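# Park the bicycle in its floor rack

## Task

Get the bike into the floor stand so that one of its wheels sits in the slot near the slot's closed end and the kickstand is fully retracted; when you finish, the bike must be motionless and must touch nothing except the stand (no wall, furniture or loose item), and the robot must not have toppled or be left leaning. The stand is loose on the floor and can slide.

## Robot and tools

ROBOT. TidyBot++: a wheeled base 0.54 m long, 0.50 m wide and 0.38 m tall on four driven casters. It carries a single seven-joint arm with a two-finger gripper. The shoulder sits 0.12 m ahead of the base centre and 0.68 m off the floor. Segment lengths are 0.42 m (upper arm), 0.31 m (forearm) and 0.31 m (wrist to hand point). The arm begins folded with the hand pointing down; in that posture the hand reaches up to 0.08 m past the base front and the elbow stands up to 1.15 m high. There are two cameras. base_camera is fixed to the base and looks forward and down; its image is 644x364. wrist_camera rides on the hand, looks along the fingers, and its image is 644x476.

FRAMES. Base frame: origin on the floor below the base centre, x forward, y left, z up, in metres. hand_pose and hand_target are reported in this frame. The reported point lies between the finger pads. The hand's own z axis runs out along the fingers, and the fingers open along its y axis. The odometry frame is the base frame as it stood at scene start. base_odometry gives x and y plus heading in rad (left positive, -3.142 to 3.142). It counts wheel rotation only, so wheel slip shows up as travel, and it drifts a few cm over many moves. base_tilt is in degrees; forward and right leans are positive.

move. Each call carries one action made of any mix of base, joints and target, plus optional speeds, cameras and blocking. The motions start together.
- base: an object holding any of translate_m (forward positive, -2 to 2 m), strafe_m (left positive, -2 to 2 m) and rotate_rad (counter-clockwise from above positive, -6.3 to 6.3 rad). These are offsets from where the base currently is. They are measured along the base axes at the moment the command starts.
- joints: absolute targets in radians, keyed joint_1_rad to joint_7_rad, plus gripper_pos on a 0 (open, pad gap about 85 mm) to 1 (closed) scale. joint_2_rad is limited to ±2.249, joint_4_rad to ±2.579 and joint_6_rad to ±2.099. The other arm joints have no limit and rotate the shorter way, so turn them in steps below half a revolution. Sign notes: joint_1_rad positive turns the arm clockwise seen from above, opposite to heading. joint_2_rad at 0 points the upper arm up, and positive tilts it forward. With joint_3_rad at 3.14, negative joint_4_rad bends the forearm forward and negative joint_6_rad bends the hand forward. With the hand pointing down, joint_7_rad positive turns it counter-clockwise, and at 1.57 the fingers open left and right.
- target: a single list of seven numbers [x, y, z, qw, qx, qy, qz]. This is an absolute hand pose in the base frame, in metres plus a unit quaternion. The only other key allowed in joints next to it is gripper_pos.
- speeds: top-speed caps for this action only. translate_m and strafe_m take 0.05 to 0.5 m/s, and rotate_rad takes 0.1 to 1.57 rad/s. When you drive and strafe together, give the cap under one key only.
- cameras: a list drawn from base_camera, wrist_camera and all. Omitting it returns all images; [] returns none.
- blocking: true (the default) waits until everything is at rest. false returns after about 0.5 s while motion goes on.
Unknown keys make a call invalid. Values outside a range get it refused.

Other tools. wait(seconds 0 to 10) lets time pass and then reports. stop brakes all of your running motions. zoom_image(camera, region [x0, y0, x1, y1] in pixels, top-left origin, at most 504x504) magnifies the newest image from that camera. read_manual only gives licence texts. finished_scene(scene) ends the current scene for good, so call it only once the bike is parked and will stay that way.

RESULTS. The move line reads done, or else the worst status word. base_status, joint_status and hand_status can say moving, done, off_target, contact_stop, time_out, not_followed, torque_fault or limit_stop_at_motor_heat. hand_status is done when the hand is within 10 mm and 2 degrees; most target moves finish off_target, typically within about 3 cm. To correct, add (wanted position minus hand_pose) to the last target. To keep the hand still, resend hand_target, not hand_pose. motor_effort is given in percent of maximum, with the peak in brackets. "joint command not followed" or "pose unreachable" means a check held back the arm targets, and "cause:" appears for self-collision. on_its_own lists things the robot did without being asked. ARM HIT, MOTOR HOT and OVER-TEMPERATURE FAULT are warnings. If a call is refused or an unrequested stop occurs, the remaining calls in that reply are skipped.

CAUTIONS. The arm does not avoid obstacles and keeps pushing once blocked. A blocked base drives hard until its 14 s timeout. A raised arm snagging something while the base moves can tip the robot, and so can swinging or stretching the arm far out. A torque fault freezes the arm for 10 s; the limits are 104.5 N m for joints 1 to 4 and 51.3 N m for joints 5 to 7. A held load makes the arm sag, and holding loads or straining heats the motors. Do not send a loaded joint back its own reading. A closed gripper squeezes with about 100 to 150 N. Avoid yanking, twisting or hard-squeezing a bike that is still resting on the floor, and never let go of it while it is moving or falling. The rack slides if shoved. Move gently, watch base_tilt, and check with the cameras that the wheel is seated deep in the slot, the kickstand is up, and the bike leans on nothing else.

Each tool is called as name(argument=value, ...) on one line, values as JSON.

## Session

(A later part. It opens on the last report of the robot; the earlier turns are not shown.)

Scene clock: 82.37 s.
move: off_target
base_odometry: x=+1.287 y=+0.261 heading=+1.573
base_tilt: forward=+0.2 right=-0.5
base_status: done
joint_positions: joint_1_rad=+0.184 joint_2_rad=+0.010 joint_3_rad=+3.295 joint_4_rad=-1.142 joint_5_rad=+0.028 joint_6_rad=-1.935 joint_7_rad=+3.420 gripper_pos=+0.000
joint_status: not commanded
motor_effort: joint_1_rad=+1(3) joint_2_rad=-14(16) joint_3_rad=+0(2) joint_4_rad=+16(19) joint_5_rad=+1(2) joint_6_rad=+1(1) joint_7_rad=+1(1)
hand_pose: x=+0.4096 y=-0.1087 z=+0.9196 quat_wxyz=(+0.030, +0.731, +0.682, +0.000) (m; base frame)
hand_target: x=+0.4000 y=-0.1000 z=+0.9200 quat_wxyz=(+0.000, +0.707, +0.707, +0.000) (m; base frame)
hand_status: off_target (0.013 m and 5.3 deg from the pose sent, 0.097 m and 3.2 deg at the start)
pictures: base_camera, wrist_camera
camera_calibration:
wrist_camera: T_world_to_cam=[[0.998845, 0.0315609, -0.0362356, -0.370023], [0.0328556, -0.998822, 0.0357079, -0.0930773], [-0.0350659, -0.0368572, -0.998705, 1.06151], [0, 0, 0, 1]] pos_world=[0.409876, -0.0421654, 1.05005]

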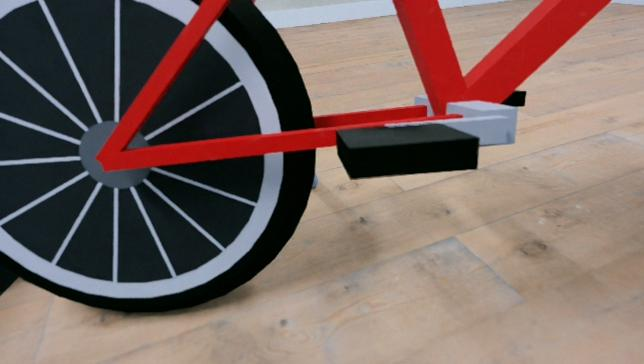

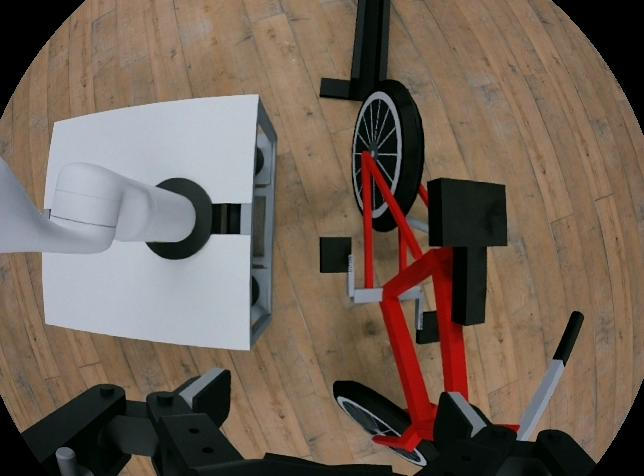

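zoom_image(camera="wrist_camera", region=[330, 150, 600, 400])

move(target=[0.635, -0.10, 0.66, -0.0739, 0.7032, 0.7032, -0.0739])

Scaled by 1.867.

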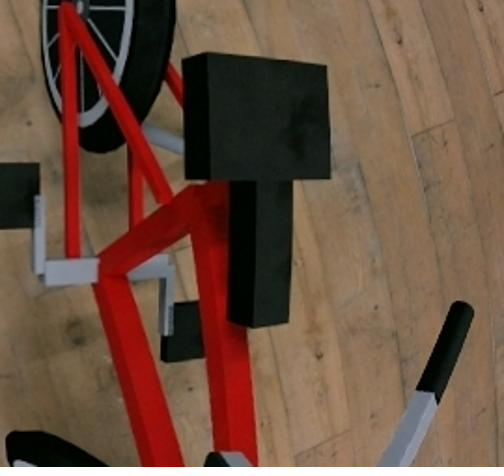

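Scene clock: 92.93 s.
move: off_target
base_odometry: x=+1.287 y=+0.261 heading=+1.573
base_tilt: forward=+0.2 right=-0.5
base_status: not commanded
joint_positions: joint_1_rad=+0.256 joint_2_rad=+0.731 joint_3_rad=+2.939 joint_4_rad=-0.973 joint_5_rad=+0.133 joint_6_rad=-1.734 joint_7_rad=+3.301 gripper_pos=+0.000
joint_status: not commanded
motor_effort: joint_1_rad=+0(2) joint_2_rad=-37(40) joint_3_rad=-2(3) joint_4_rad=+16(17) joint_5_rad=+0(2) joint_6_rad=-3(4) joint_7_rad=+1(1)
hand_pose: x=+0.6128 y=-0.0885 z=+0.6599 quat_wxyz=(-0.113, +0.675, +0.724, -0.086) (m; base frame)
hand_target: x=+0.6350 y=-0.1000 z=+0.6600 quat_wxyz=(-0.074, +0.703, +0.703, -0.074) (m; base frame)
hand_status: off_target (0.025 m and 6.2 deg from the pose sent, 0.344 m and 15.2 deg at the start)
pictures: base_camera, wrist_camera
camera_calibration:
wrist_camera: T_world_to_cam=[[0.921748, 0.179745, -0.343618, -0.319828], [0.159985, -0.98343, -0.0852692, -0.0669869], [-0.353251, 0.0236229, -0.93523, 0.968468], [0, 0, 0, 1]] pos_world=[0.64763, -0.0312676, 0.79013]

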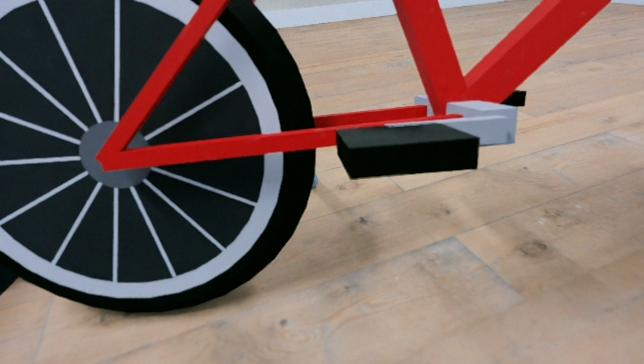

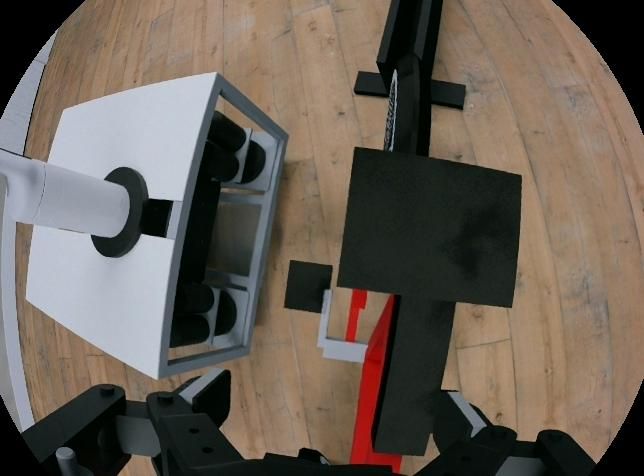

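move()

Scene clock: 96.00 s.
base_odometry: x=+1.287 y=+0.261 heading=+1.573
base_tilt: forward=+0.2 right=-0.5
base_status: not commanded
joint_positions: joint_1_rad=+0.257 joint_2_rad=+0.731 joint_3_rad=+2.939 joint_4_rad=-0.972 joint_5_rad=+0.133 joint_6_rad=-1.734 joint_7_rad=+3.300 gripper_pos=+0.000
joint_status: not commanded
motor_effort: joint_1_rad=+0(2) joint_2_rad=-38(40) joint_3_rad=-2(3) joint_4_rad=+16(17) joint_5_rad=+1(2) joint_6_rad=-3(4) joint_7_rad=+1(1)
hand_pose: x=+0.6130 y=-0.0887 z=+0.6599 quat_wxyz=(-0.113, +0.675, +0.724, -0.086) (m; base frame)
hand_target: x=+0.6350 y=-0.1000 z=+0.6600 quat_wxyz=(-0.074, +0.703, +0.703, -0.074) (m; base frame)
hand_status: off_target (0.025 m and 6.1 deg from the pose sent, 0.344 m and 15.2 deg at the start)
pictures: base_camera, wrist_camera
camera_calibration:
wrist_camera: T_world_to_cam=[[0.922124, 0.178728, -0.343138, -0.320634], [0.159294, -0.983629, -0.0842615, -0.0674542], [-0.35258, 0.0230397, -0.935498, 0.96825], [0, 0, 0, 1]] pos_world=[0.647795, -0.0313517, 0.79009]

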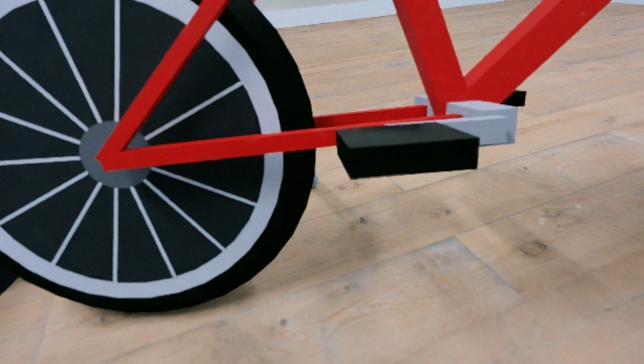

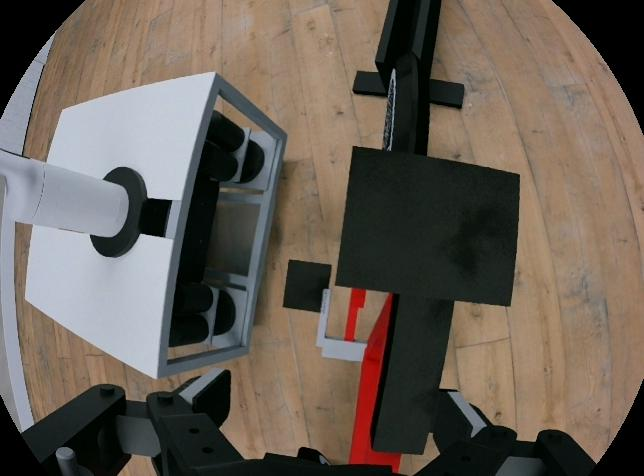

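move(target=[0.67, -0.1, 0.62, -0.0739, 0.7032, 0.7032, -0.0739], cameras=["wrist_camera"])

Scene clock: 99.23 s.
move: off_target
base_odometry: x=+1.287 y=+0.261 heading=+1.573
base_tilt: forward=+0.2 right=-0.5
base_status: not commanded
joint_positions: joint_1_rad=+0.255 joint_2_rad=+0.850 joint_3_rad=+2.938 joint_4_rad=-0.870 joint_5_rad=+0.141 joint_6_rad=-1.715 joint_7_rad=+3.297 gripper_pos=+0.000
joint_status: not commanded
motor_effort: joint_1_rad=+0(1) joint_2_rad=-41(43) joint_3_rad=-3(3) joint_4_rad=+16(17) joint_5_rad=+0(1) joint_6_rad=-3(4) joint_7_rad=+1(1)
hand_pose: x=+0.6477 y=-0.0968 z=+0.6194 quat_wxyz=(-0.114, +0.680, +0.720, -0.081) (m; base frame)
hand_target: x=+0.6700 y=-0.1000 z=+0.6200 quat_wxyz=(-0.074, +0.703, +0.703, -0.074) (m; base frame)
hand_status: off_target (0.023 m and 5.7 deg from the pose sent, 0.070 m and 6.1 deg at the start)
pictures: wrist_camera
camera_calibration:
wrist_camera: T_world_to_cam=[[0.926145, 0.16738, -0.337992, -0.37192], [0.144592, -0.985233, -0.0917042, -0.0703753], [-0.348351, 0.0360605, -0.93667, 0.942056], [0, 0, 0, 1]] pos_world=[0.682794, -0.041055, 0.750236]

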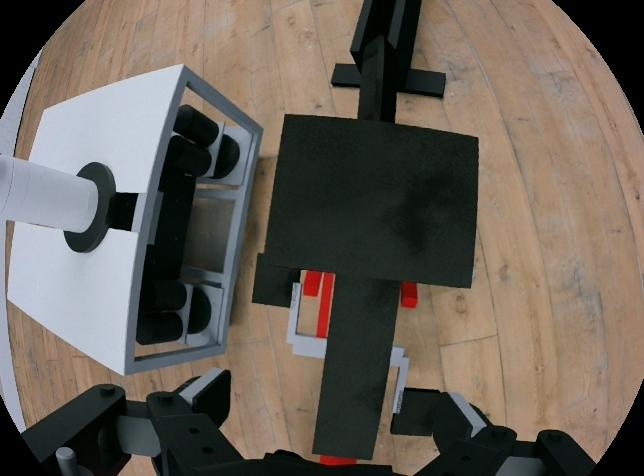

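move(target=[0.652, -0.1, 0.545, -0.0739, 0.7032, 0.7032, -0.0739], cameras=["wrist_camera"])

zoom_image(camera="wrist_camera", region=[150, 250, 550, 476])

Scene clock: 101.43 s.
move: off_target
base_odometry: x=+1.287 y=+0.261 heading=+1.573
base_tilt: forward=+0.2 right=-0.5
base_status: not commanded
joint_positions: joint_1_rad=+0.266 joint_2_rad=+0.854 joint_3_rad=+2.921 joint_4_rad=-1.072 joint_5_rad=+0.170 joint_6_rad=-1.482 joint_7_rad=+3.261 gripper_pos=+0.000
joint_status: not commanded
motor_effort: joint_1_rad=+1(1) joint_2_rad=-41(42) joint_3_rad=-3(3) joint_4_rad=+14(16) joint_5_rad=+0(2) joint_6_rad=-2(3) joint_7_rad=+1(1)
hand_pose: x=+0.6428 y=-0.0932 z=+0.5540 quat_wxyz=(-0.098, +0.681, +0.721, -0.078) (m; base frame)
hand_target: x=+0.6520 y=-0.1000 z=+0.5450 quat_wxyz=(-0.074, +0.703, +0.703, -0.074) (m; base frame)
hand_status: off_target (0.015 m and 4.3 deg from the pose sent, 0.075 m and 5.7 deg at the start)
pictures: wrist_camera
camera_calibration:
wrist_camera: T_world_to_cam=[[0.935251, 0.164048, -0.313677, -0.409727], [0.149744, -0.98629, -0.0693419, -0.0879959], [-0.320752, 0.0178808, -0.946994, 0.865261], [0, 0, 0, 1]] pos_world=[0.673908, -0.0350461, 0.684774]

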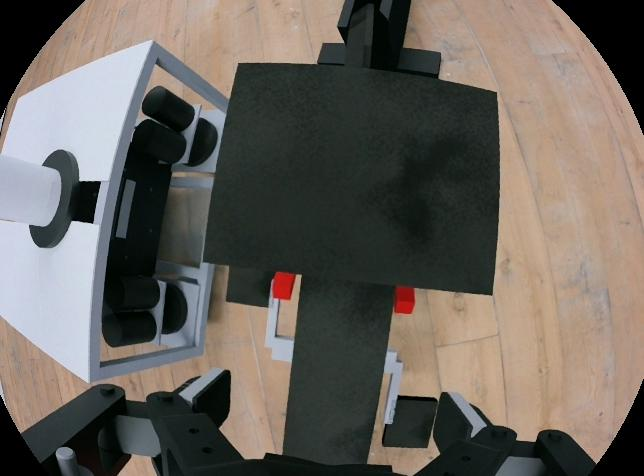

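Scaled by 1.260.

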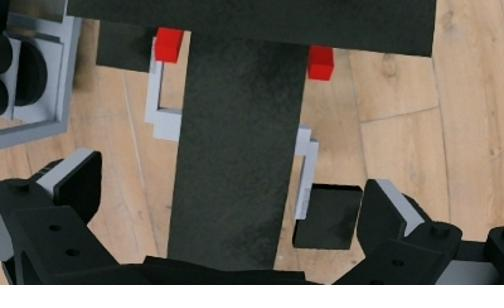

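move(target=[0.648, -0.1, 0.518, -0.0739, 0.7032, 0.7032, -0.0739], cameras=["wrist_camera"])

move(joints={"gripper_pos": 1.0})

Scene clock: 102.80 s.
move: off_target
base_odometry: x=+1.287 y=+0.261 heading=+1.573
base_tilt: forward=+0.2 right=-0.5
base_status: not commanded
joint_positions: joint_1_rad=+0.276 joint_2_rad=+0.873 joint_3_rad=+2.907 joint_4_rad=-1.128 joint_5_rad=+0.188 joint_6_rad=-1.406 joint_7_rad=+3.244 gripper_pos=+0.000
joint_status: not commanded
motor_effort: joint_1_rad=+0(1) joint_2_rad=-40(42) joint_3_rad=-3(3) joint_4_rad=+15(16) joint_5_rad=+0(1) joint_6_rad=-3(3) joint_7_rad=+1(1)
hand_pose: x=+0.6405 y=-0.0938 z=+0.5274 quat_wxyz=(-0.095, +0.682, +0.721, -0.077) (m; base frame)
hand_target: x=+0.6480 y=-0.1000 z=+0.5180 quat_wxyz=(-0.074, +0.703, +0.703, -0.074) (m; base frame)
hand_status: off_target (0.014 m and 4.0 deg from the pose sent, 0.037 m and 4.3 deg at the start)
pictures: wrist_camera
camera_calibration:
wrist_camera: T_world_to_cam=[[0.937262, 0.16158, -0.308919, -0.419823], [0.148418, -0.986733, -0.06581, -0.0910495], [-0.315454, 0.015832, -0.948809, 0.836711], [0, 0, 0, 1]] pos_world=[0.670942, -0.0352532, 0.658195]

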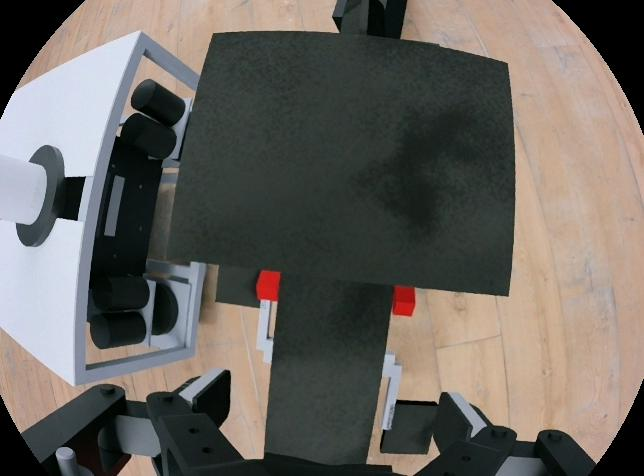

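Scene clock: 103.90 s.
move: off_target
base_odometry: x=+1.287 y=+0.261 heading=+1.573
base_tilt: forward=+0.2 right=-0.5
base_status: not commanded
joint_positions: joint_1_rad=+0.280 joint_2_rad=+0.867 joint_3_rad=+2.905 joint_4_rad=-1.139 joint_5_rad=+0.190 joint_6_rad=-1.407 joint_7_rad=+3.241 gripper_pos=+0.582
joint_status: gripper_pos off_target (ended at +0.582, target +1.000)
motor_effort: joint_1_rad=+0(2) joint_2_rad=-38(40) joint_3_rad=-3(4) joint_4_rad=+16(19) joint_5_rad=+1(3) joint_6_rad=+2(8) joint_7_rad=+1(2)
hand_pose: x=+0.6360 y=-0.0946 z=+0.5282 quat_wxyz=(-0.097, +0.683, +0.720, -0.079) (m; base frame)
hand_target: x=+0.6480 y=-0.1000 z=+0.5180 quat_wxyz=(-0.074, +0.703, +0.703, -0.074) (m; base frame)
hand_status: not commanded
pictures: base_camera, wrist_camera
camera_calibration:
wrist_camera: T_world_to_cam=[[0.935544, 0.158522, -0.315639, -0.410905], [0.145271, -0.987239, -0.0652392, -0.0894737], [-0.321952, 0.0151812, -0.946634, 0.838994], [0, 0, 0, 1]] pos_world=[0.667534, -0.0359312, 0.658686]

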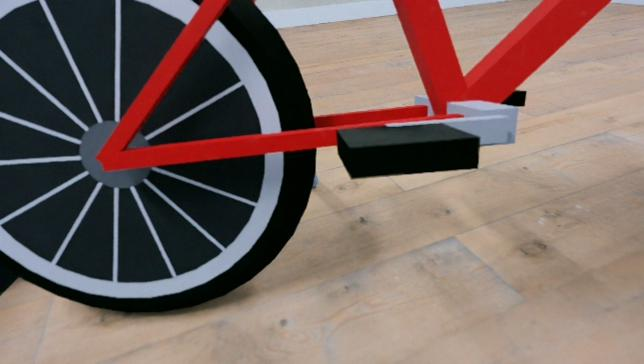

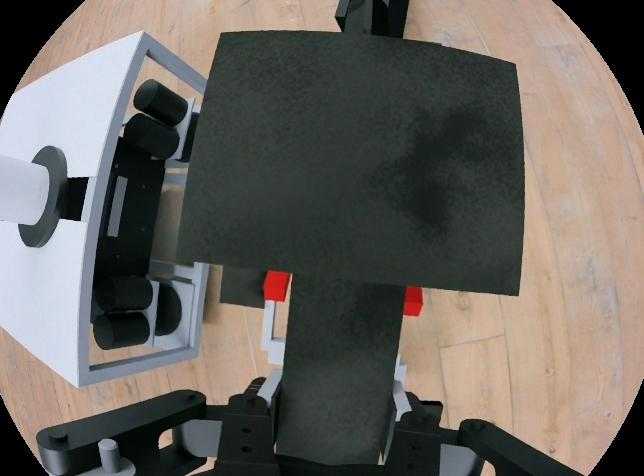

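move(target=[0.59, -0.1, 0.55, -0.037, 0.7061, 0.7061, -0.037], cameras=["base_camera"])

move(target=[0.53, -0.1, 0.58, 0.0, 0.7071, 0.7071, 0.0], cameras=["base_camera", "wrist_camera"])

Scene clock: 106.40 s.
move: off_target
base_odometry: x=+1.287 y=+0.261 heading=+1.573
base_tilt: forward=+0.2 right=-0.5
base_status: not commanded
joint_positions: joint_1_rad=+0.356 joint_2_rad=+0.689 joint_3_rad=+2.859 joint_4_rad=-1.461 joint_5_rad=+0.190 joint_6_rad=-1.179 joint_7_rad=+3.226 gripper_pos=+0.582
joint_status: not commanded
motor_effort: joint_1_rad=+2(3) joint_2_rad=-38(41) joint_3_rad=-3(3) joint_4_rad=+13(16) joint_5_rad=+3(3) joint_6_rad=-4(5) joint_7_rad=+2(4)
hand_pose: x=+0.5868 y=-0.0915 z=+0.5372 quat_wxyz=(-0.064, +0.687, +0.722, -0.046) (m; base frame)
hand_target: x=+0.5900 y=-0.1000 z=+0.5500 quat_wxyz=(-0.037, +0.706, +0.706, -0.037) (m; base frame)
hand_status: off_target (0.016 m and 4.4 deg from the pose sent, 0.051 m and 8.9 deg at the start)
pictures: base_camera

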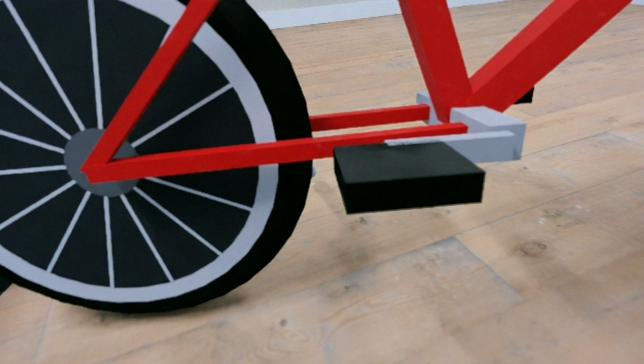

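Scene clock: 107.73 s.
move: off_target
base_odometry: x=+1.287 y=+0.261 heading=+1.573
base_tilt: forward=+0.2 right=-0.5
base_status: not commanded
joint_positions: joint_1_rad=+0.414 joint_2_rad=+0.516 joint_3_rad=+2.844 joint_4_rad=-1.756 joint_5_rad=+0.168 joint_6_rad=-0.965 joint_7_rad=+3.226 gripper_pos=+0.582
joint_status: not commanded
motor_effort: joint_1_rad=+6(6) joint_2_rad=-41(42) joint_3_rad=+1(3) joint_4_rad=+15(17) joint_5_rad=+2(4) joint_6_rad=-11(11) joint_7_rad=-2(2)
hand_pose: x=+0.5309 y=-0.0851 z=+0.5429 quat_wxyz=(-0.030, +0.694, +0.719, -0.017) (m; base frame)
hand_target: x=+0.5300 y=-0.1000 z=+0.5800 quat_wxyz=(+0.000, +0.707, +0.707, +0.000) (m; base frame)
hand_status: off_target (0.040 m and 4.5 deg from the pose sent, 0.072 m and 9.5 deg at the start)
pictures: base_camera, wrist_camera
camera_calibration:
wrist_camera: T_world_to_cam=[[0.98, 0.141092, -0.140333, -0.429675], [0.137299, -0.98986, -0.0364045, -0.0755622], [-0.144046, 0.0164089, -0.989435, 0.747793], [0, 0, 0, 1]] pos_world=[0.539173, -0.0264426, 0.676844]

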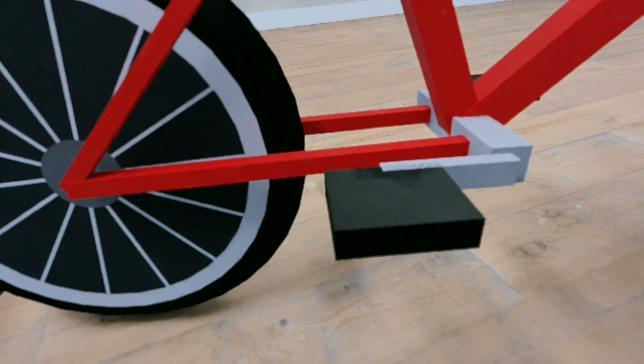

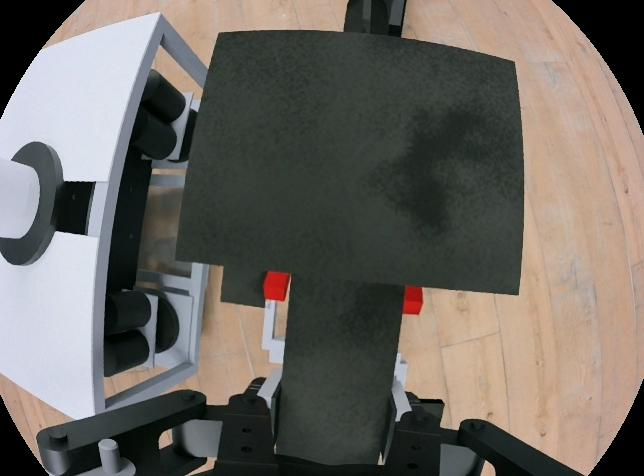

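move(target=[0.505, -0.1, 0.63, 0.0247, 0.7067, 0.7067, 0.0247], cameras=["base_camera", "wrist_camera"])

Scene clock: 109.30 s.
move: off_target
base_odometry: x=+1.287 y=+0.261 heading=+1.573
base_tilt: forward=+0.2 right=-0.5
base_status: not commanded
joint_positions: joint_1_rad=+0.400 joint_2_rad=+0.440 joint_3_rad=+2.936 joint_4_rad=-1.858 joint_5_rad=+0.068 joint_6_rad=-0.952 joint_7_rad=+3.314 gripper_pos=+0.583
joint_status: not commanded
motor_effort: joint_1_rad=+5(6) joint_2_rad=-55(56) joint_3_rad=+0(1) joint_4_rad=+24(25) joint_5_rad=+2(2) joint_6_rad=-15(16) joint_7_rad=-2(2)
hand_pose: x=+0.4893 y=-0.0841 z=+0.5478 quat_wxyz=(-0.050, +0.704, +0.708, -0.013) (m; base frame)
hand_target: x=+0.5050 y=-0.1000 z=+0.6300 quat_wxyz=(+0.025, +0.707, +0.707, +0.025) (m; base frame)
hand_status: off_target (0.085 m and 9.6 deg from the pose sent, 0.092 m and 8.2 deg at the start)
pictures: base_camera, wrist_camera
camera_calibration:
wrist_camera: T_world_to_cam=[[0.980402, 0.115141, -0.159858, -0.380098], [0.104929, -0.991946, -0.0709455, -0.0341088], [-0.166739, 0.0527814, -0.984587, 0.758111], [0, 0, 0, 1]] pos_world=[0.502634, -0.0300836, 0.683245]

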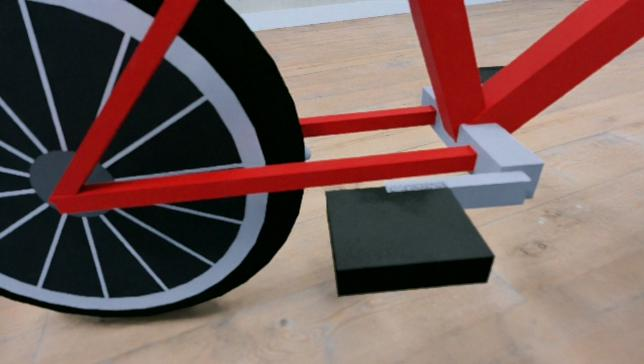

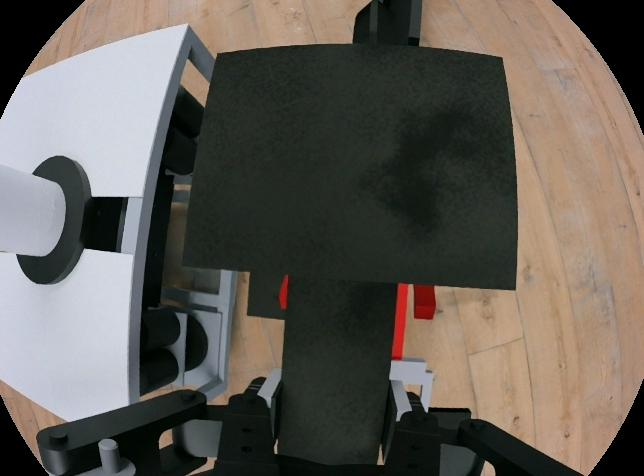

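move(target=[0.51, -0.1, 0.69, 0.06, 0.7045, 0.7045, 0.06], cameras=["base_camera", "wrist_camera"])

Scene clock: 111.33 s.
move: off_target
base_odometry: x=+1.287 y=+0.261 heading=+1.573
base_tilt: forward=+0.2 right=-0.5
base_status: not commanded
joint_positions: joint_1_rad=+0.307 joint_2_rad=+0.369 joint_3_rad=+3.081 joint_4_rad=-1.864 joint_5_rad=-0.019 joint_6_rad=-0.991 joint_7_rad=+3.406 gripper_pos=+0.586
joint_status: not commanded
motor_effort: joint_1_rad=+3(6) joint_2_rad=-63(67) joint_3_rad=+2(2) joint_4_rad=+36(37) joint_5_rad=+0(2) joint_6_rad=-9(17) joint_7_rad=-2(4)
hand_pose: x=+0.4830 y=-0.0842 z=+0.5715 quat_wxyz=(-0.045, +0.705, +0.707, -0.004) (m; base frame)
hand_target: x=+0.5100 y=-0.1000 z=+0.6900 quat_wxyz=(+0.060, +0.705, +0.705, +0.060) (m; base frame)
hand_status: off_target (0.123 m and 14.1 deg from the pose sent, 0.145 m and 15.2 deg at the start)
pictures: base_camera, wrist_camera
camera_calibration:
wrist_camera: T_world_to_cam=[[0.983869, 0.112631, -0.138979, -0.383948], [0.103218, -0.991962, -0.0731954, -0.029694], [-0.146106, 0.0576696, -0.987587, 0.772601], [0, 0, 0, 1]] pos_world=[0.493702, -0.0307665, 0.707476]

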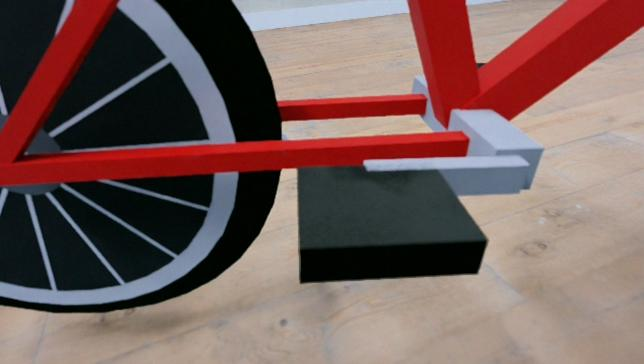

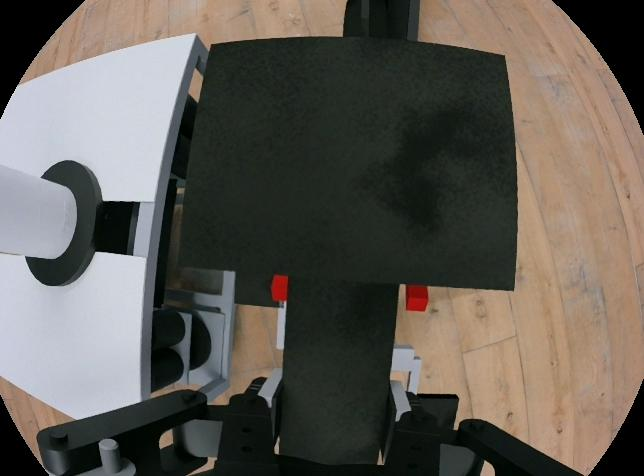

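zoom_image(camera="wrist_camera", region=[300, 0, 460, 110])

zoom_image(camera="base_camera", region=[0, 0, 320, 364])

Scaled by 3.150.

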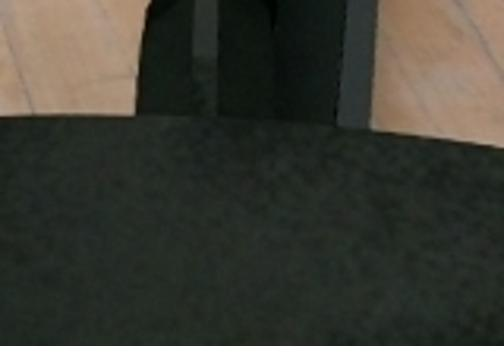

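Scaled by 1.385.

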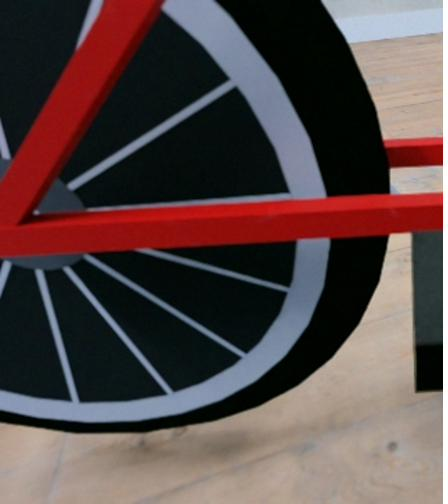

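move(target=[0.52, -0.13, 0.69, 0.065, 0.763, 0.6404, 0.0546], cameras=["base_camera", "wrist_camera"])

zoom_image(camera="wrist_camera", region=[300, 0, 460, 110])

Scene clock: 117.40 s.
move: off_target
base_odometry: x=+1.287 y=+0.261 heading=+1.573
base_tilt: forward=+0.2 right=-0.5
base_status: not commanded
joint_positions: joint_1_rad=+0.332 joint_2_rad=+0.382 joint_3_rad=+3.082 joint_4_rad=-1.836 joint_5_rad=-0.019 joint_6_rad=-0.994 joint_7_rad=+3.377 gripper_pos=+0.586
joint_status: not commanded
motor_effort: joint_1_rad=+6(8) joint_2_rad=-64(65) joint_3_rad=+3(5) joint_4_rad=+35(38) joint_5_rad=-1(3) joint_6_rad=-10(12) joint_7_rad=-4(7)
hand_pose: x=+0.4923 y=-0.0965 z=+0.5729 quat_wxyz=(-0.040, +0.724, +0.688, -0.001) (m; base frame)
hand_target: x=+0.5200 y=-0.1300 z=+0.6900 quat_wxyz=(+0.065, +0.763, +0.641, +0.055) (m; base frame)
hand_status: off_target (0.125 m and 15.3 deg from the pose sent, 0.132 m and 17.5 deg at the start)
pictures: base_camera, wrist_camera
camera_calibration:
wrist_camera: T_world_to_cam=[[0.989876, 0.0584275, -0.129351, -0.405143], [0.0499062, -0.996425, -0.0681685, -0.019891], [-0.132872, 0.0610229, -0.989253, 0.770807], [0, 0, 0, 1]] pos_world=[0.504452, -0.0431852, 0.708761]

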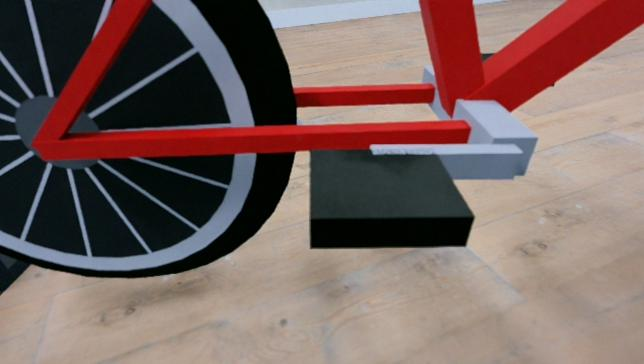

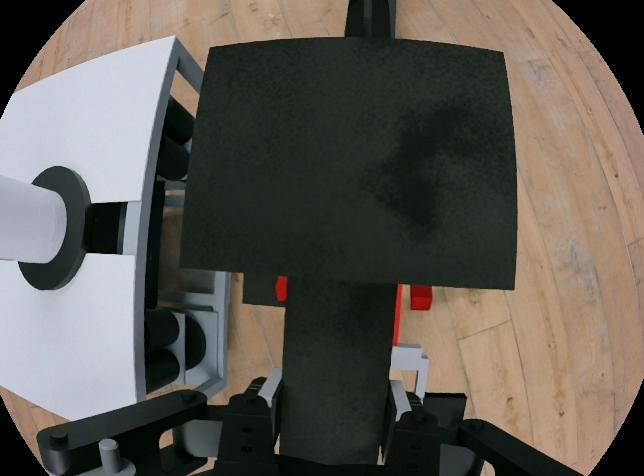

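Scaled by 3.150.

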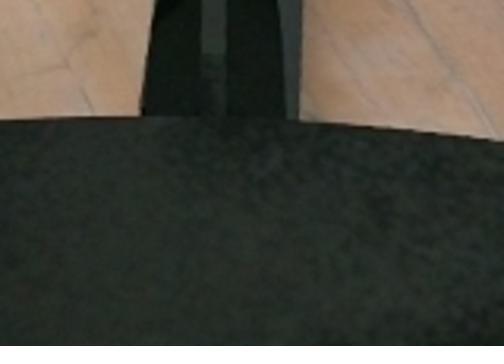

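move(base={"strafe_m": 0.12, "translate_m": 0.005}, speeds={"strafe_m": 0.1})

zoom_image(camera="wrist_camera", region=[300, 0, 460, 110])

Scene clock: 123.57 s.
move: done
base_odometry: x=+1.167 y=+0.266 heading=+1.573
base_tilt: forward=+0.2 right=-0.5
base_status: done
joint_positions: joint_1_rad=+0.359 joint_2_rad=+0.404 joint_3_rad=+3.099 joint_4_rad=-1.834 joint_5_rad=-0.019 joint_6_rad=-1.002 joint_7_rad=+3.363 gripper_pos=+0.589
joint_status: not commanded
motor_effort: joint_1_rad=+1(6) joint_2_rad=-66(70) joint_3_rad=-2(4) joint_4_rad=+35(40) joint_5_rad=-2(4) joint_6_rad=-9(14) joint_7_rad=+1(5)
hand_pose: x=+0.4833 y=-0.1121 z=+0.5646 quat_wxyz=(-0.051, +0.743, +0.667, -0.011) (m; base frame)
hand_target: x=+0.5200 y=-0.1300 z=+0.6900 quat_wxyz=(+0.065, +0.763, +0.641, +0.055) (m; base frame)
hand_status: not commanded
pictures: base_camera, wrist_camera
camera_calibration:
wrist_camera: T_world_to_cam=[[0.987118, 0.00318491, -0.159965, -0.384021], [-0.00826322, -0.997453, -0.0708503, -0.005992], [-0.159783, 0.0712594, -0.984577, 0.773861], [0, 0, 0, 1]] pos_world=[0.502674, -0.0598985, 0.700072]

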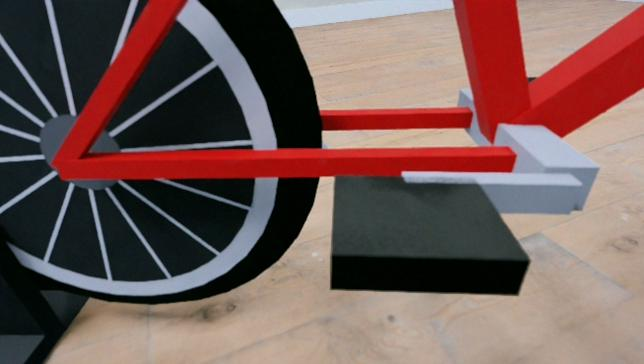

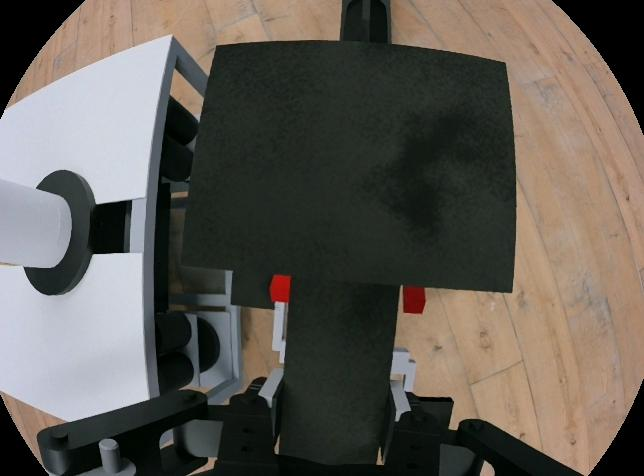

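Scaled by 3.150.

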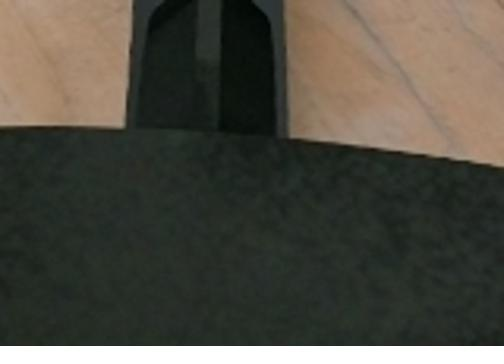

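move(base={"strafe_m": 0.15, "translate_m": 0.009}, speeds={"strafe_m": 0.12})

zoom_image(camera="wrist_camera", region=[300, 0, 460, 110])

Scene clock: 128.83 s.
move: done
base_odometry: x=+1.017 y=+0.275 heading=+1.573
base_tilt: forward=+0.3 right=-0.5
base_status: done
joint_positions: joint_1_rad=+0.402 joint_2_rad=+0.410 joint_3_rad=+3.141 joint_4_rad=-1.845 joint_5_rad=-0.014 joint_6_rad=-1.019 joint_7_rad=+3.342 gripper_pos=+0.589
joint_status: not commanded
motor_effort: joint_1_rad=-5(10) joint_2_rad=-66(70) joint_3_rad=-8(11) joint_4_rad=+39(43) joint_5_rad=-2(7) joint_6_rad=-7(12) joint_7_rad=+6(7)
hand_pose: x=+0.4617 y=-0.1400 z=+0.5604 quat_wxyz=(-0.061, +0.775, +0.628, -0.026) (m; base frame)
hand_target: x=+0.5200 y=-0.1300 z=+0.6900 quat_wxyz=(+0.065, +0.763, +0.641, +0.055) (m; base frame)
hand_status: not commanded
pictures: base_camera, wrist_camera
camera_calibration:
wrist_camera: T_world_to_cam=[[0.975362, -0.095981, -0.198639, -0.350016], [-0.109805, -0.992155, -0.0597622, 0.00711628], [-0.191345, 0.0801012, -0.978249, 0.780498], [0, 0, 0, 1]] pos_world=[0.491517, -0.0890532, 0.69442]

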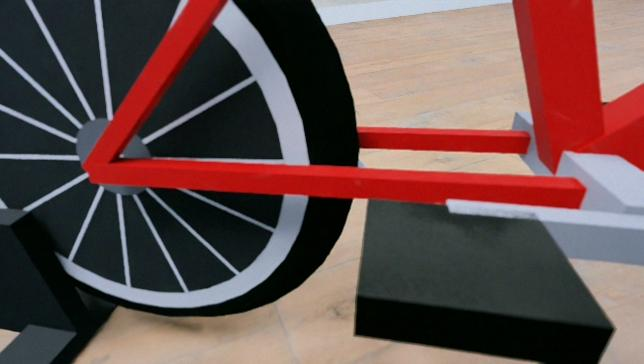

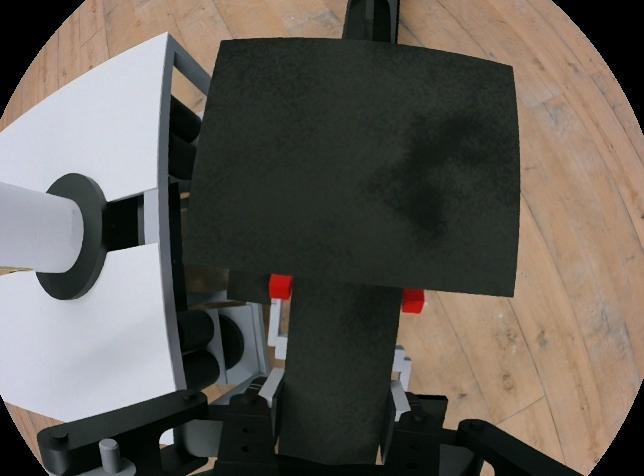

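Scaled by 3.150.

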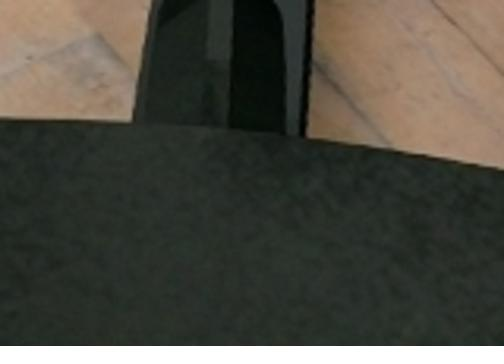

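move(base={"strafe_m": 0.09, "translate_m": 0.012, "rotate_rad": -0.11}, speeds={"strafe_m": 0.12, "rotate_rad": 0.15}, target=[0.53, -0.13, 0.70, 0.0625, 0.7346, 0.674, 0.0575])

zoom_image(camera="wrist_camera", region=[300, 0, 460, 110])

Scene clock: 134.47 s.
move: off_target
base_odometry: x=+0.926 y=+0.287 heading=+1.462
base_tilt: forward=+0.2 right=-0.5
base_status: done
joint_positions: joint_1_rad=+0.419 joint_2_rad=+0.429 joint_3_rad=+3.130 joint_4_rad=-1.810 joint_5_rad=-0.010 joint_6_rad=-1.042 joint_7_rad=+3.375 gripper_pos=+0.589
joint_status: not commanded
motor_effort: joint_1_rad=-5(7) joint_2_rad=-69(70) joint_3_rad=-7(9) joint_4_rad=+40(42) joint_5_rad=-3(9) joint_6_rad=-6(8) joint_7_rad=+5(7)
hand_pose: x=+0.4682 y=-0.1458 z=+0.5615 quat_wxyz=(-0.065, +0.766, +0.639, -0.025) (m; base frame)
hand_target: x=+0.5300 y=-0.1300 z=+0.7000 quat_wxyz=(+0.062, +0.734, +0.674, +0.057) (m; base frame)
hand_status: off_target (0.152 m and 18.3 deg from the pose sent, 0.156 m and 18.5 deg at the start)
pictures: base_camera, wrist_camera
camera_calibration:
wrist_camera: T_world_to_cam=[[0.977113, -0.0660871, -0.202194, -0.35119], [-0.0813126, -0.994371, -0.0679376, -0.00695809], [-0.196566, 0.0828236, -0.976986, 0.785464], [0, 0, 0, 1]] pos_world=[0.496982, -0.095183, 0.695907]

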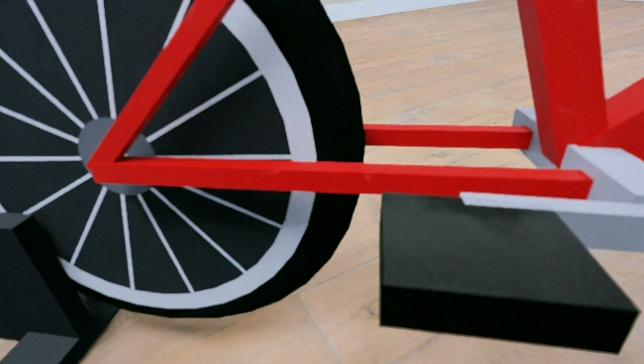

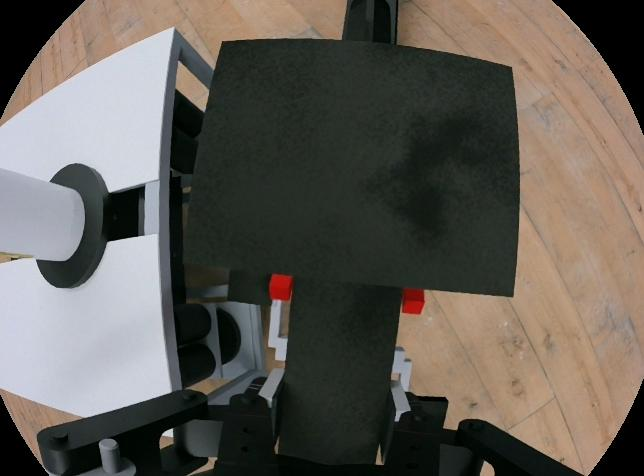

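Scaled by 3.150.

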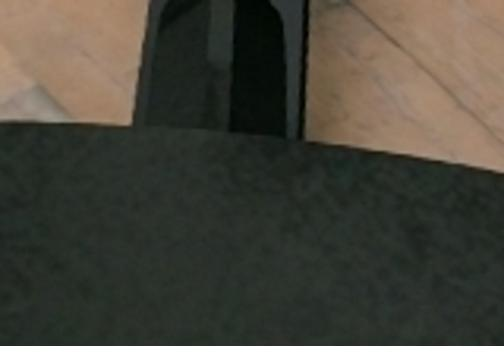

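move(target=[0.54, -0.12, 0.77, 0.0625, 0.7346, 0.674, 0.0575])

Scene clock: 141.17 s.
move: off_target
base_odometry: x=+0.926 y=+0.287 heading=+1.462
base_tilt: forward=+0.2 right=-0.5
base_status: not commanded
joint_positions: joint_1_rad=+0.335 joint_2_rad=+0.180 joint_3_rad=+3.116 joint_4_rad=-1.444 joint_5_rad=-0.022 joint_6_rad=-1.299 joint_7_rad=+3.375 gripper_pos=+0.999
joint_status: not commanded
on_its_own: gripper_pos moved +0.409 to your old target +1.000
motor_effort: joint_1_rad=+0(8) joint_2_rad=-23(84) joint_3_rad=+0(10) joint_4_rad=+18(47) joint_5_rad=+0(5) joint_6_rad=+2(13) joint_7_rad=+1(6)
hand_pose: x=+0.5559 y=-0.1321 z=+0.7754 quat_wxyz=(+0.089, +0.730, +0.674, +0.065) (m; base frame)
hand_target: x=+0.5400 y=-0.1200 z=+0.7700 quat_wxyz=(+0.062, +0.734, +0.674, +0.057) (m; base frame)
hand_status: off_target (0.021 m and 3.1 deg from the pose sent, 0.222 m and 18.3 deg at the start)
pictures: base_camera, wrist_camera
camera_calibration:
wrist_camera: T_world_to_cam=[[0.990174, 0.0249692, 0.137596, -0.65142], [0.0199957, -0.9991, 0.0374102, -0.110307], [0.138406, -0.0342913, -0.989782, 0.818758], [0, 0, 0, 1]] pos_world=[0.533903, -0.0658658, 0.904151]

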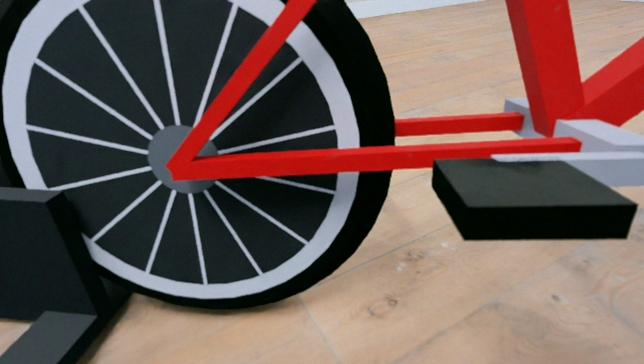

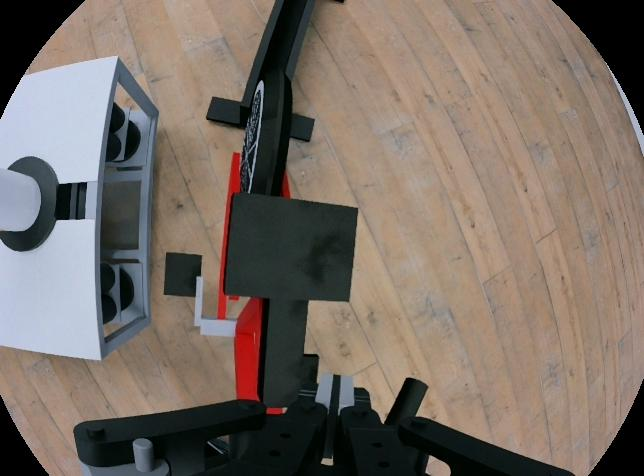

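move(joints={"joint_6_rad": -0.5, "joint_2_rad": -0.2, "joint_4_rad": -1.9, "gripper_pos": 0.0})

Scene clock: 149.50 s.
move: done
base_odometry: x=+0.926 y=+0.287 heading=+1.462
base_tilt: forward=+0.2 right=-0.5
base_status: not commanded
joint_positions: joint_1_rad=+0.335 joint_2_rad=-0.191 joint_3_rad=+3.116 joint_4_rad=-1.873 joint_5_rad=-0.022 joint_6_rad=-0.560 joint_7_rad=+3.375 gripper_pos=+0.000
joint_status: all done
motor_effort: joint_1_rad=+0(2) joint_2_rad=-12(24) joint_3_rad=+0(1) joint_4_rad=+22(23) joint_5_rad=+0(1) joint_6_rad=+6(8) joint_7_rad=+1(1)
hand_pose: x=+0.5741 y=-0.1397 z=+0.8663 quat_wxyz=(+0.375, +0.664, +0.609, +0.220) (m; base frame)
hand_target: x=+0.5790 y=-0.1356 z=+0.8704 quat_wxyz=(+0.387, +0.660, +0.599, +0.236) (m; base frame)
hand_status: not commanded
pictures: base_camera, wrist_camera
camera_calibration:
wrist_camera: T_world_to_cam=[[0.712193, 0.104939, 0.694096, -0.993122], [-0.0883638, -0.967497, 0.236941, -0.227853], [0.6964, -0.230081, -0.679772, 0.289662], [0, 0, 0, 1]] pos_world=[0.48544, -0.0495847, 0.940214]

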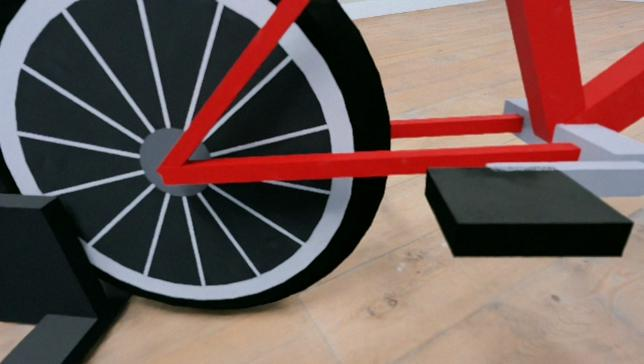

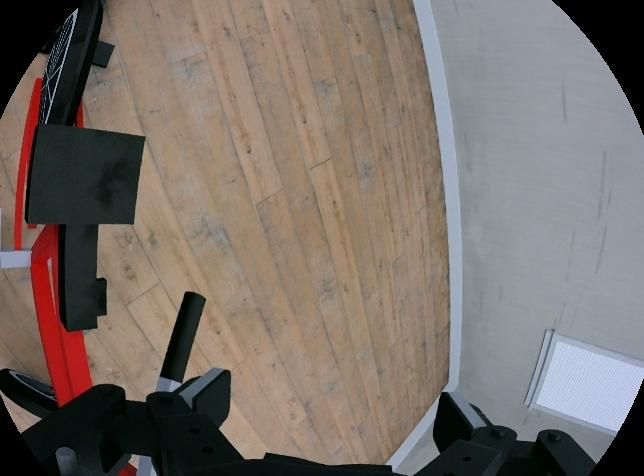

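move(target=[0.595, -0.18, 0.66, -0.0752, 0.7154, 0.6908, -0.0726])

Scene clock: 155.27 s.
move: off_target
base_odometry: x=+0.926 y=+0.287 heading=+1.462
base_tilt: forward=+0.2 right=-0.5
base_status: not commanded
joint_positions: joint_1_rad=+0.417 joint_2_rad=+0.674 joint_3_rad=+2.950 joint_4_rad=-1.069 joint_5_rad=+0.142 joint_6_rad=-1.568 joint_7_rad=+3.375 gripper_pos=+0.000
joint_status: not commanded
motor_effort: joint_1_rad=+0(1) joint_2_rad=-36(39) joint_3_rad=-2(3) joint_4_rad=+16(22) joint_5_rad=+1(2) joint_6_rad=-1(7) joint_7_rad=+1(1)
hand_pose: x=+0.6091 y=-0.1748 z=+0.6542 quat_wxyz=(-0.062, +0.709, +0.701, -0.050) (m; base frame)
hand_target: x=+0.5950 y=-0.1800 z=+0.6600 quat_wxyz=(-0.075, +0.715, +0.691, -0.073) (m; base frame)
hand_status: off_target (0.016 m and 3.3 deg from the pose sent, 0.211 m and 63.3 deg at the start)
pictures: base_camera, wrist_camera
camera_calibration:
wrist_camera: T_world_to_cam=[[0.968142, 0.0950083, -0.231679, -0.41915], [0.0877234, -0.995277, -0.0415697, -0.138355], [-0.234535, 0.0199216, -0.971904, 0.914876], [0, 0, 0, 1]] pos_world=[0.632504, -0.116104, 0.786312]

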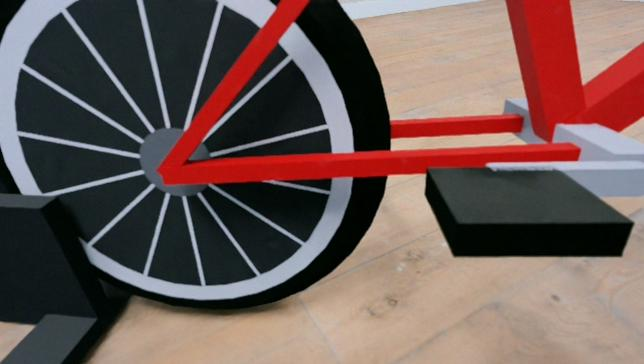

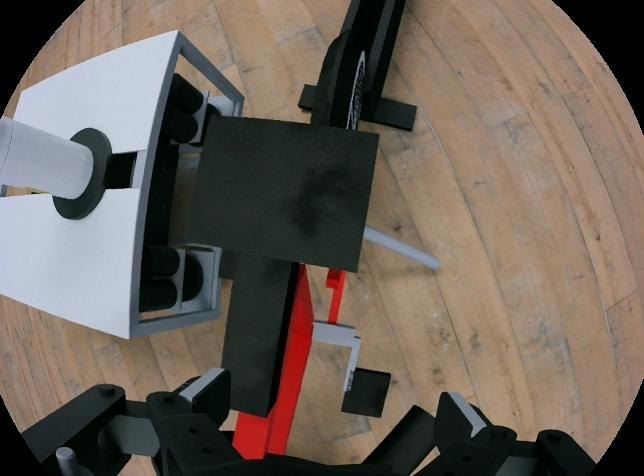

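move(target=[0.535, -0.19, 0.62, -0.0392, 0.7479, 0.6617, -0.0347])

Scene clock: 160.73 s.
move: off_target
base_odometry: x=+0.926 y=+0.287 heading=+1.462
base_tilt: forward=+0.2 right=-0.5
base_status: not commanded
joint_positions: joint_1_rad=+0.538 joint_2_rad=+0.522 joint_3_rad=+2.946 joint_4_rad=-1.448 joint_5_rad=+0.143 joint_6_rad=-1.336 joint_7_rad=+3.375 gripper_pos=+0.000
joint_status: not commanded
motor_effort: joint_1_rad=+0(1) joint_2_rad=-31(38) joint_3_rad=-2(3) joint_4_rad=+15(17) joint_5_rad=+0(2) joint_6_rad=-2(3) joint_7_rad=+1(1)
hand_pose: x=+0.5243 y=-0.1945 z=+0.6211 quat_wxyz=(-0.059, +0.733, +0.675, -0.053) (m; base frame)
hand_target: x=+0.5350 y=-0.1900 z=+0.6200 quat_wxyz=(-0.039, +0.748, +0.662, -0.035) (m; base frame)
hand_status: off_target (0.012 m and 3.8 deg from the pose sent, 0.083 m and 7.1 deg at the start)
pictures: base_camera, wrist_camera
camera_calibration:
wrist_camera: T_world_to_cam=[[0.972406, 0.0239482, -0.232062, -0.35865], [0.0180846, -0.999462, -0.0273623, -0.125028], [-0.232592, 0.0224105, -0.972316, 0.862932], [0, 0, 0, 1]] pos_world=[0.551726, -0.135711, 0.752393]

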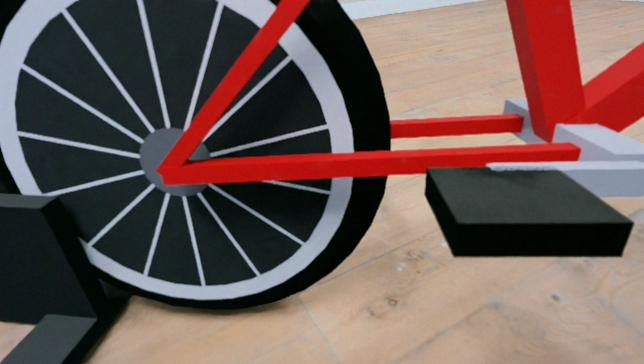

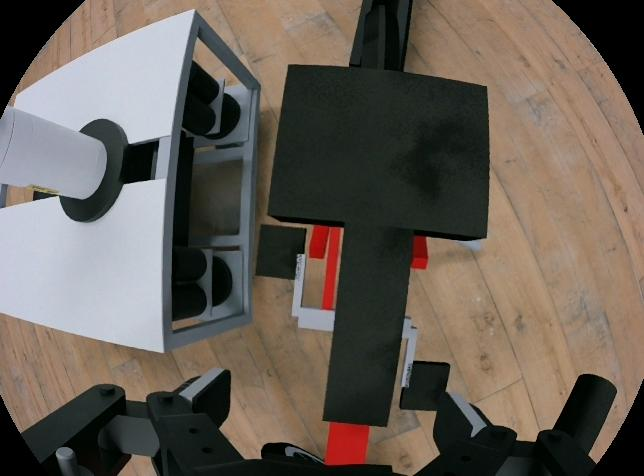

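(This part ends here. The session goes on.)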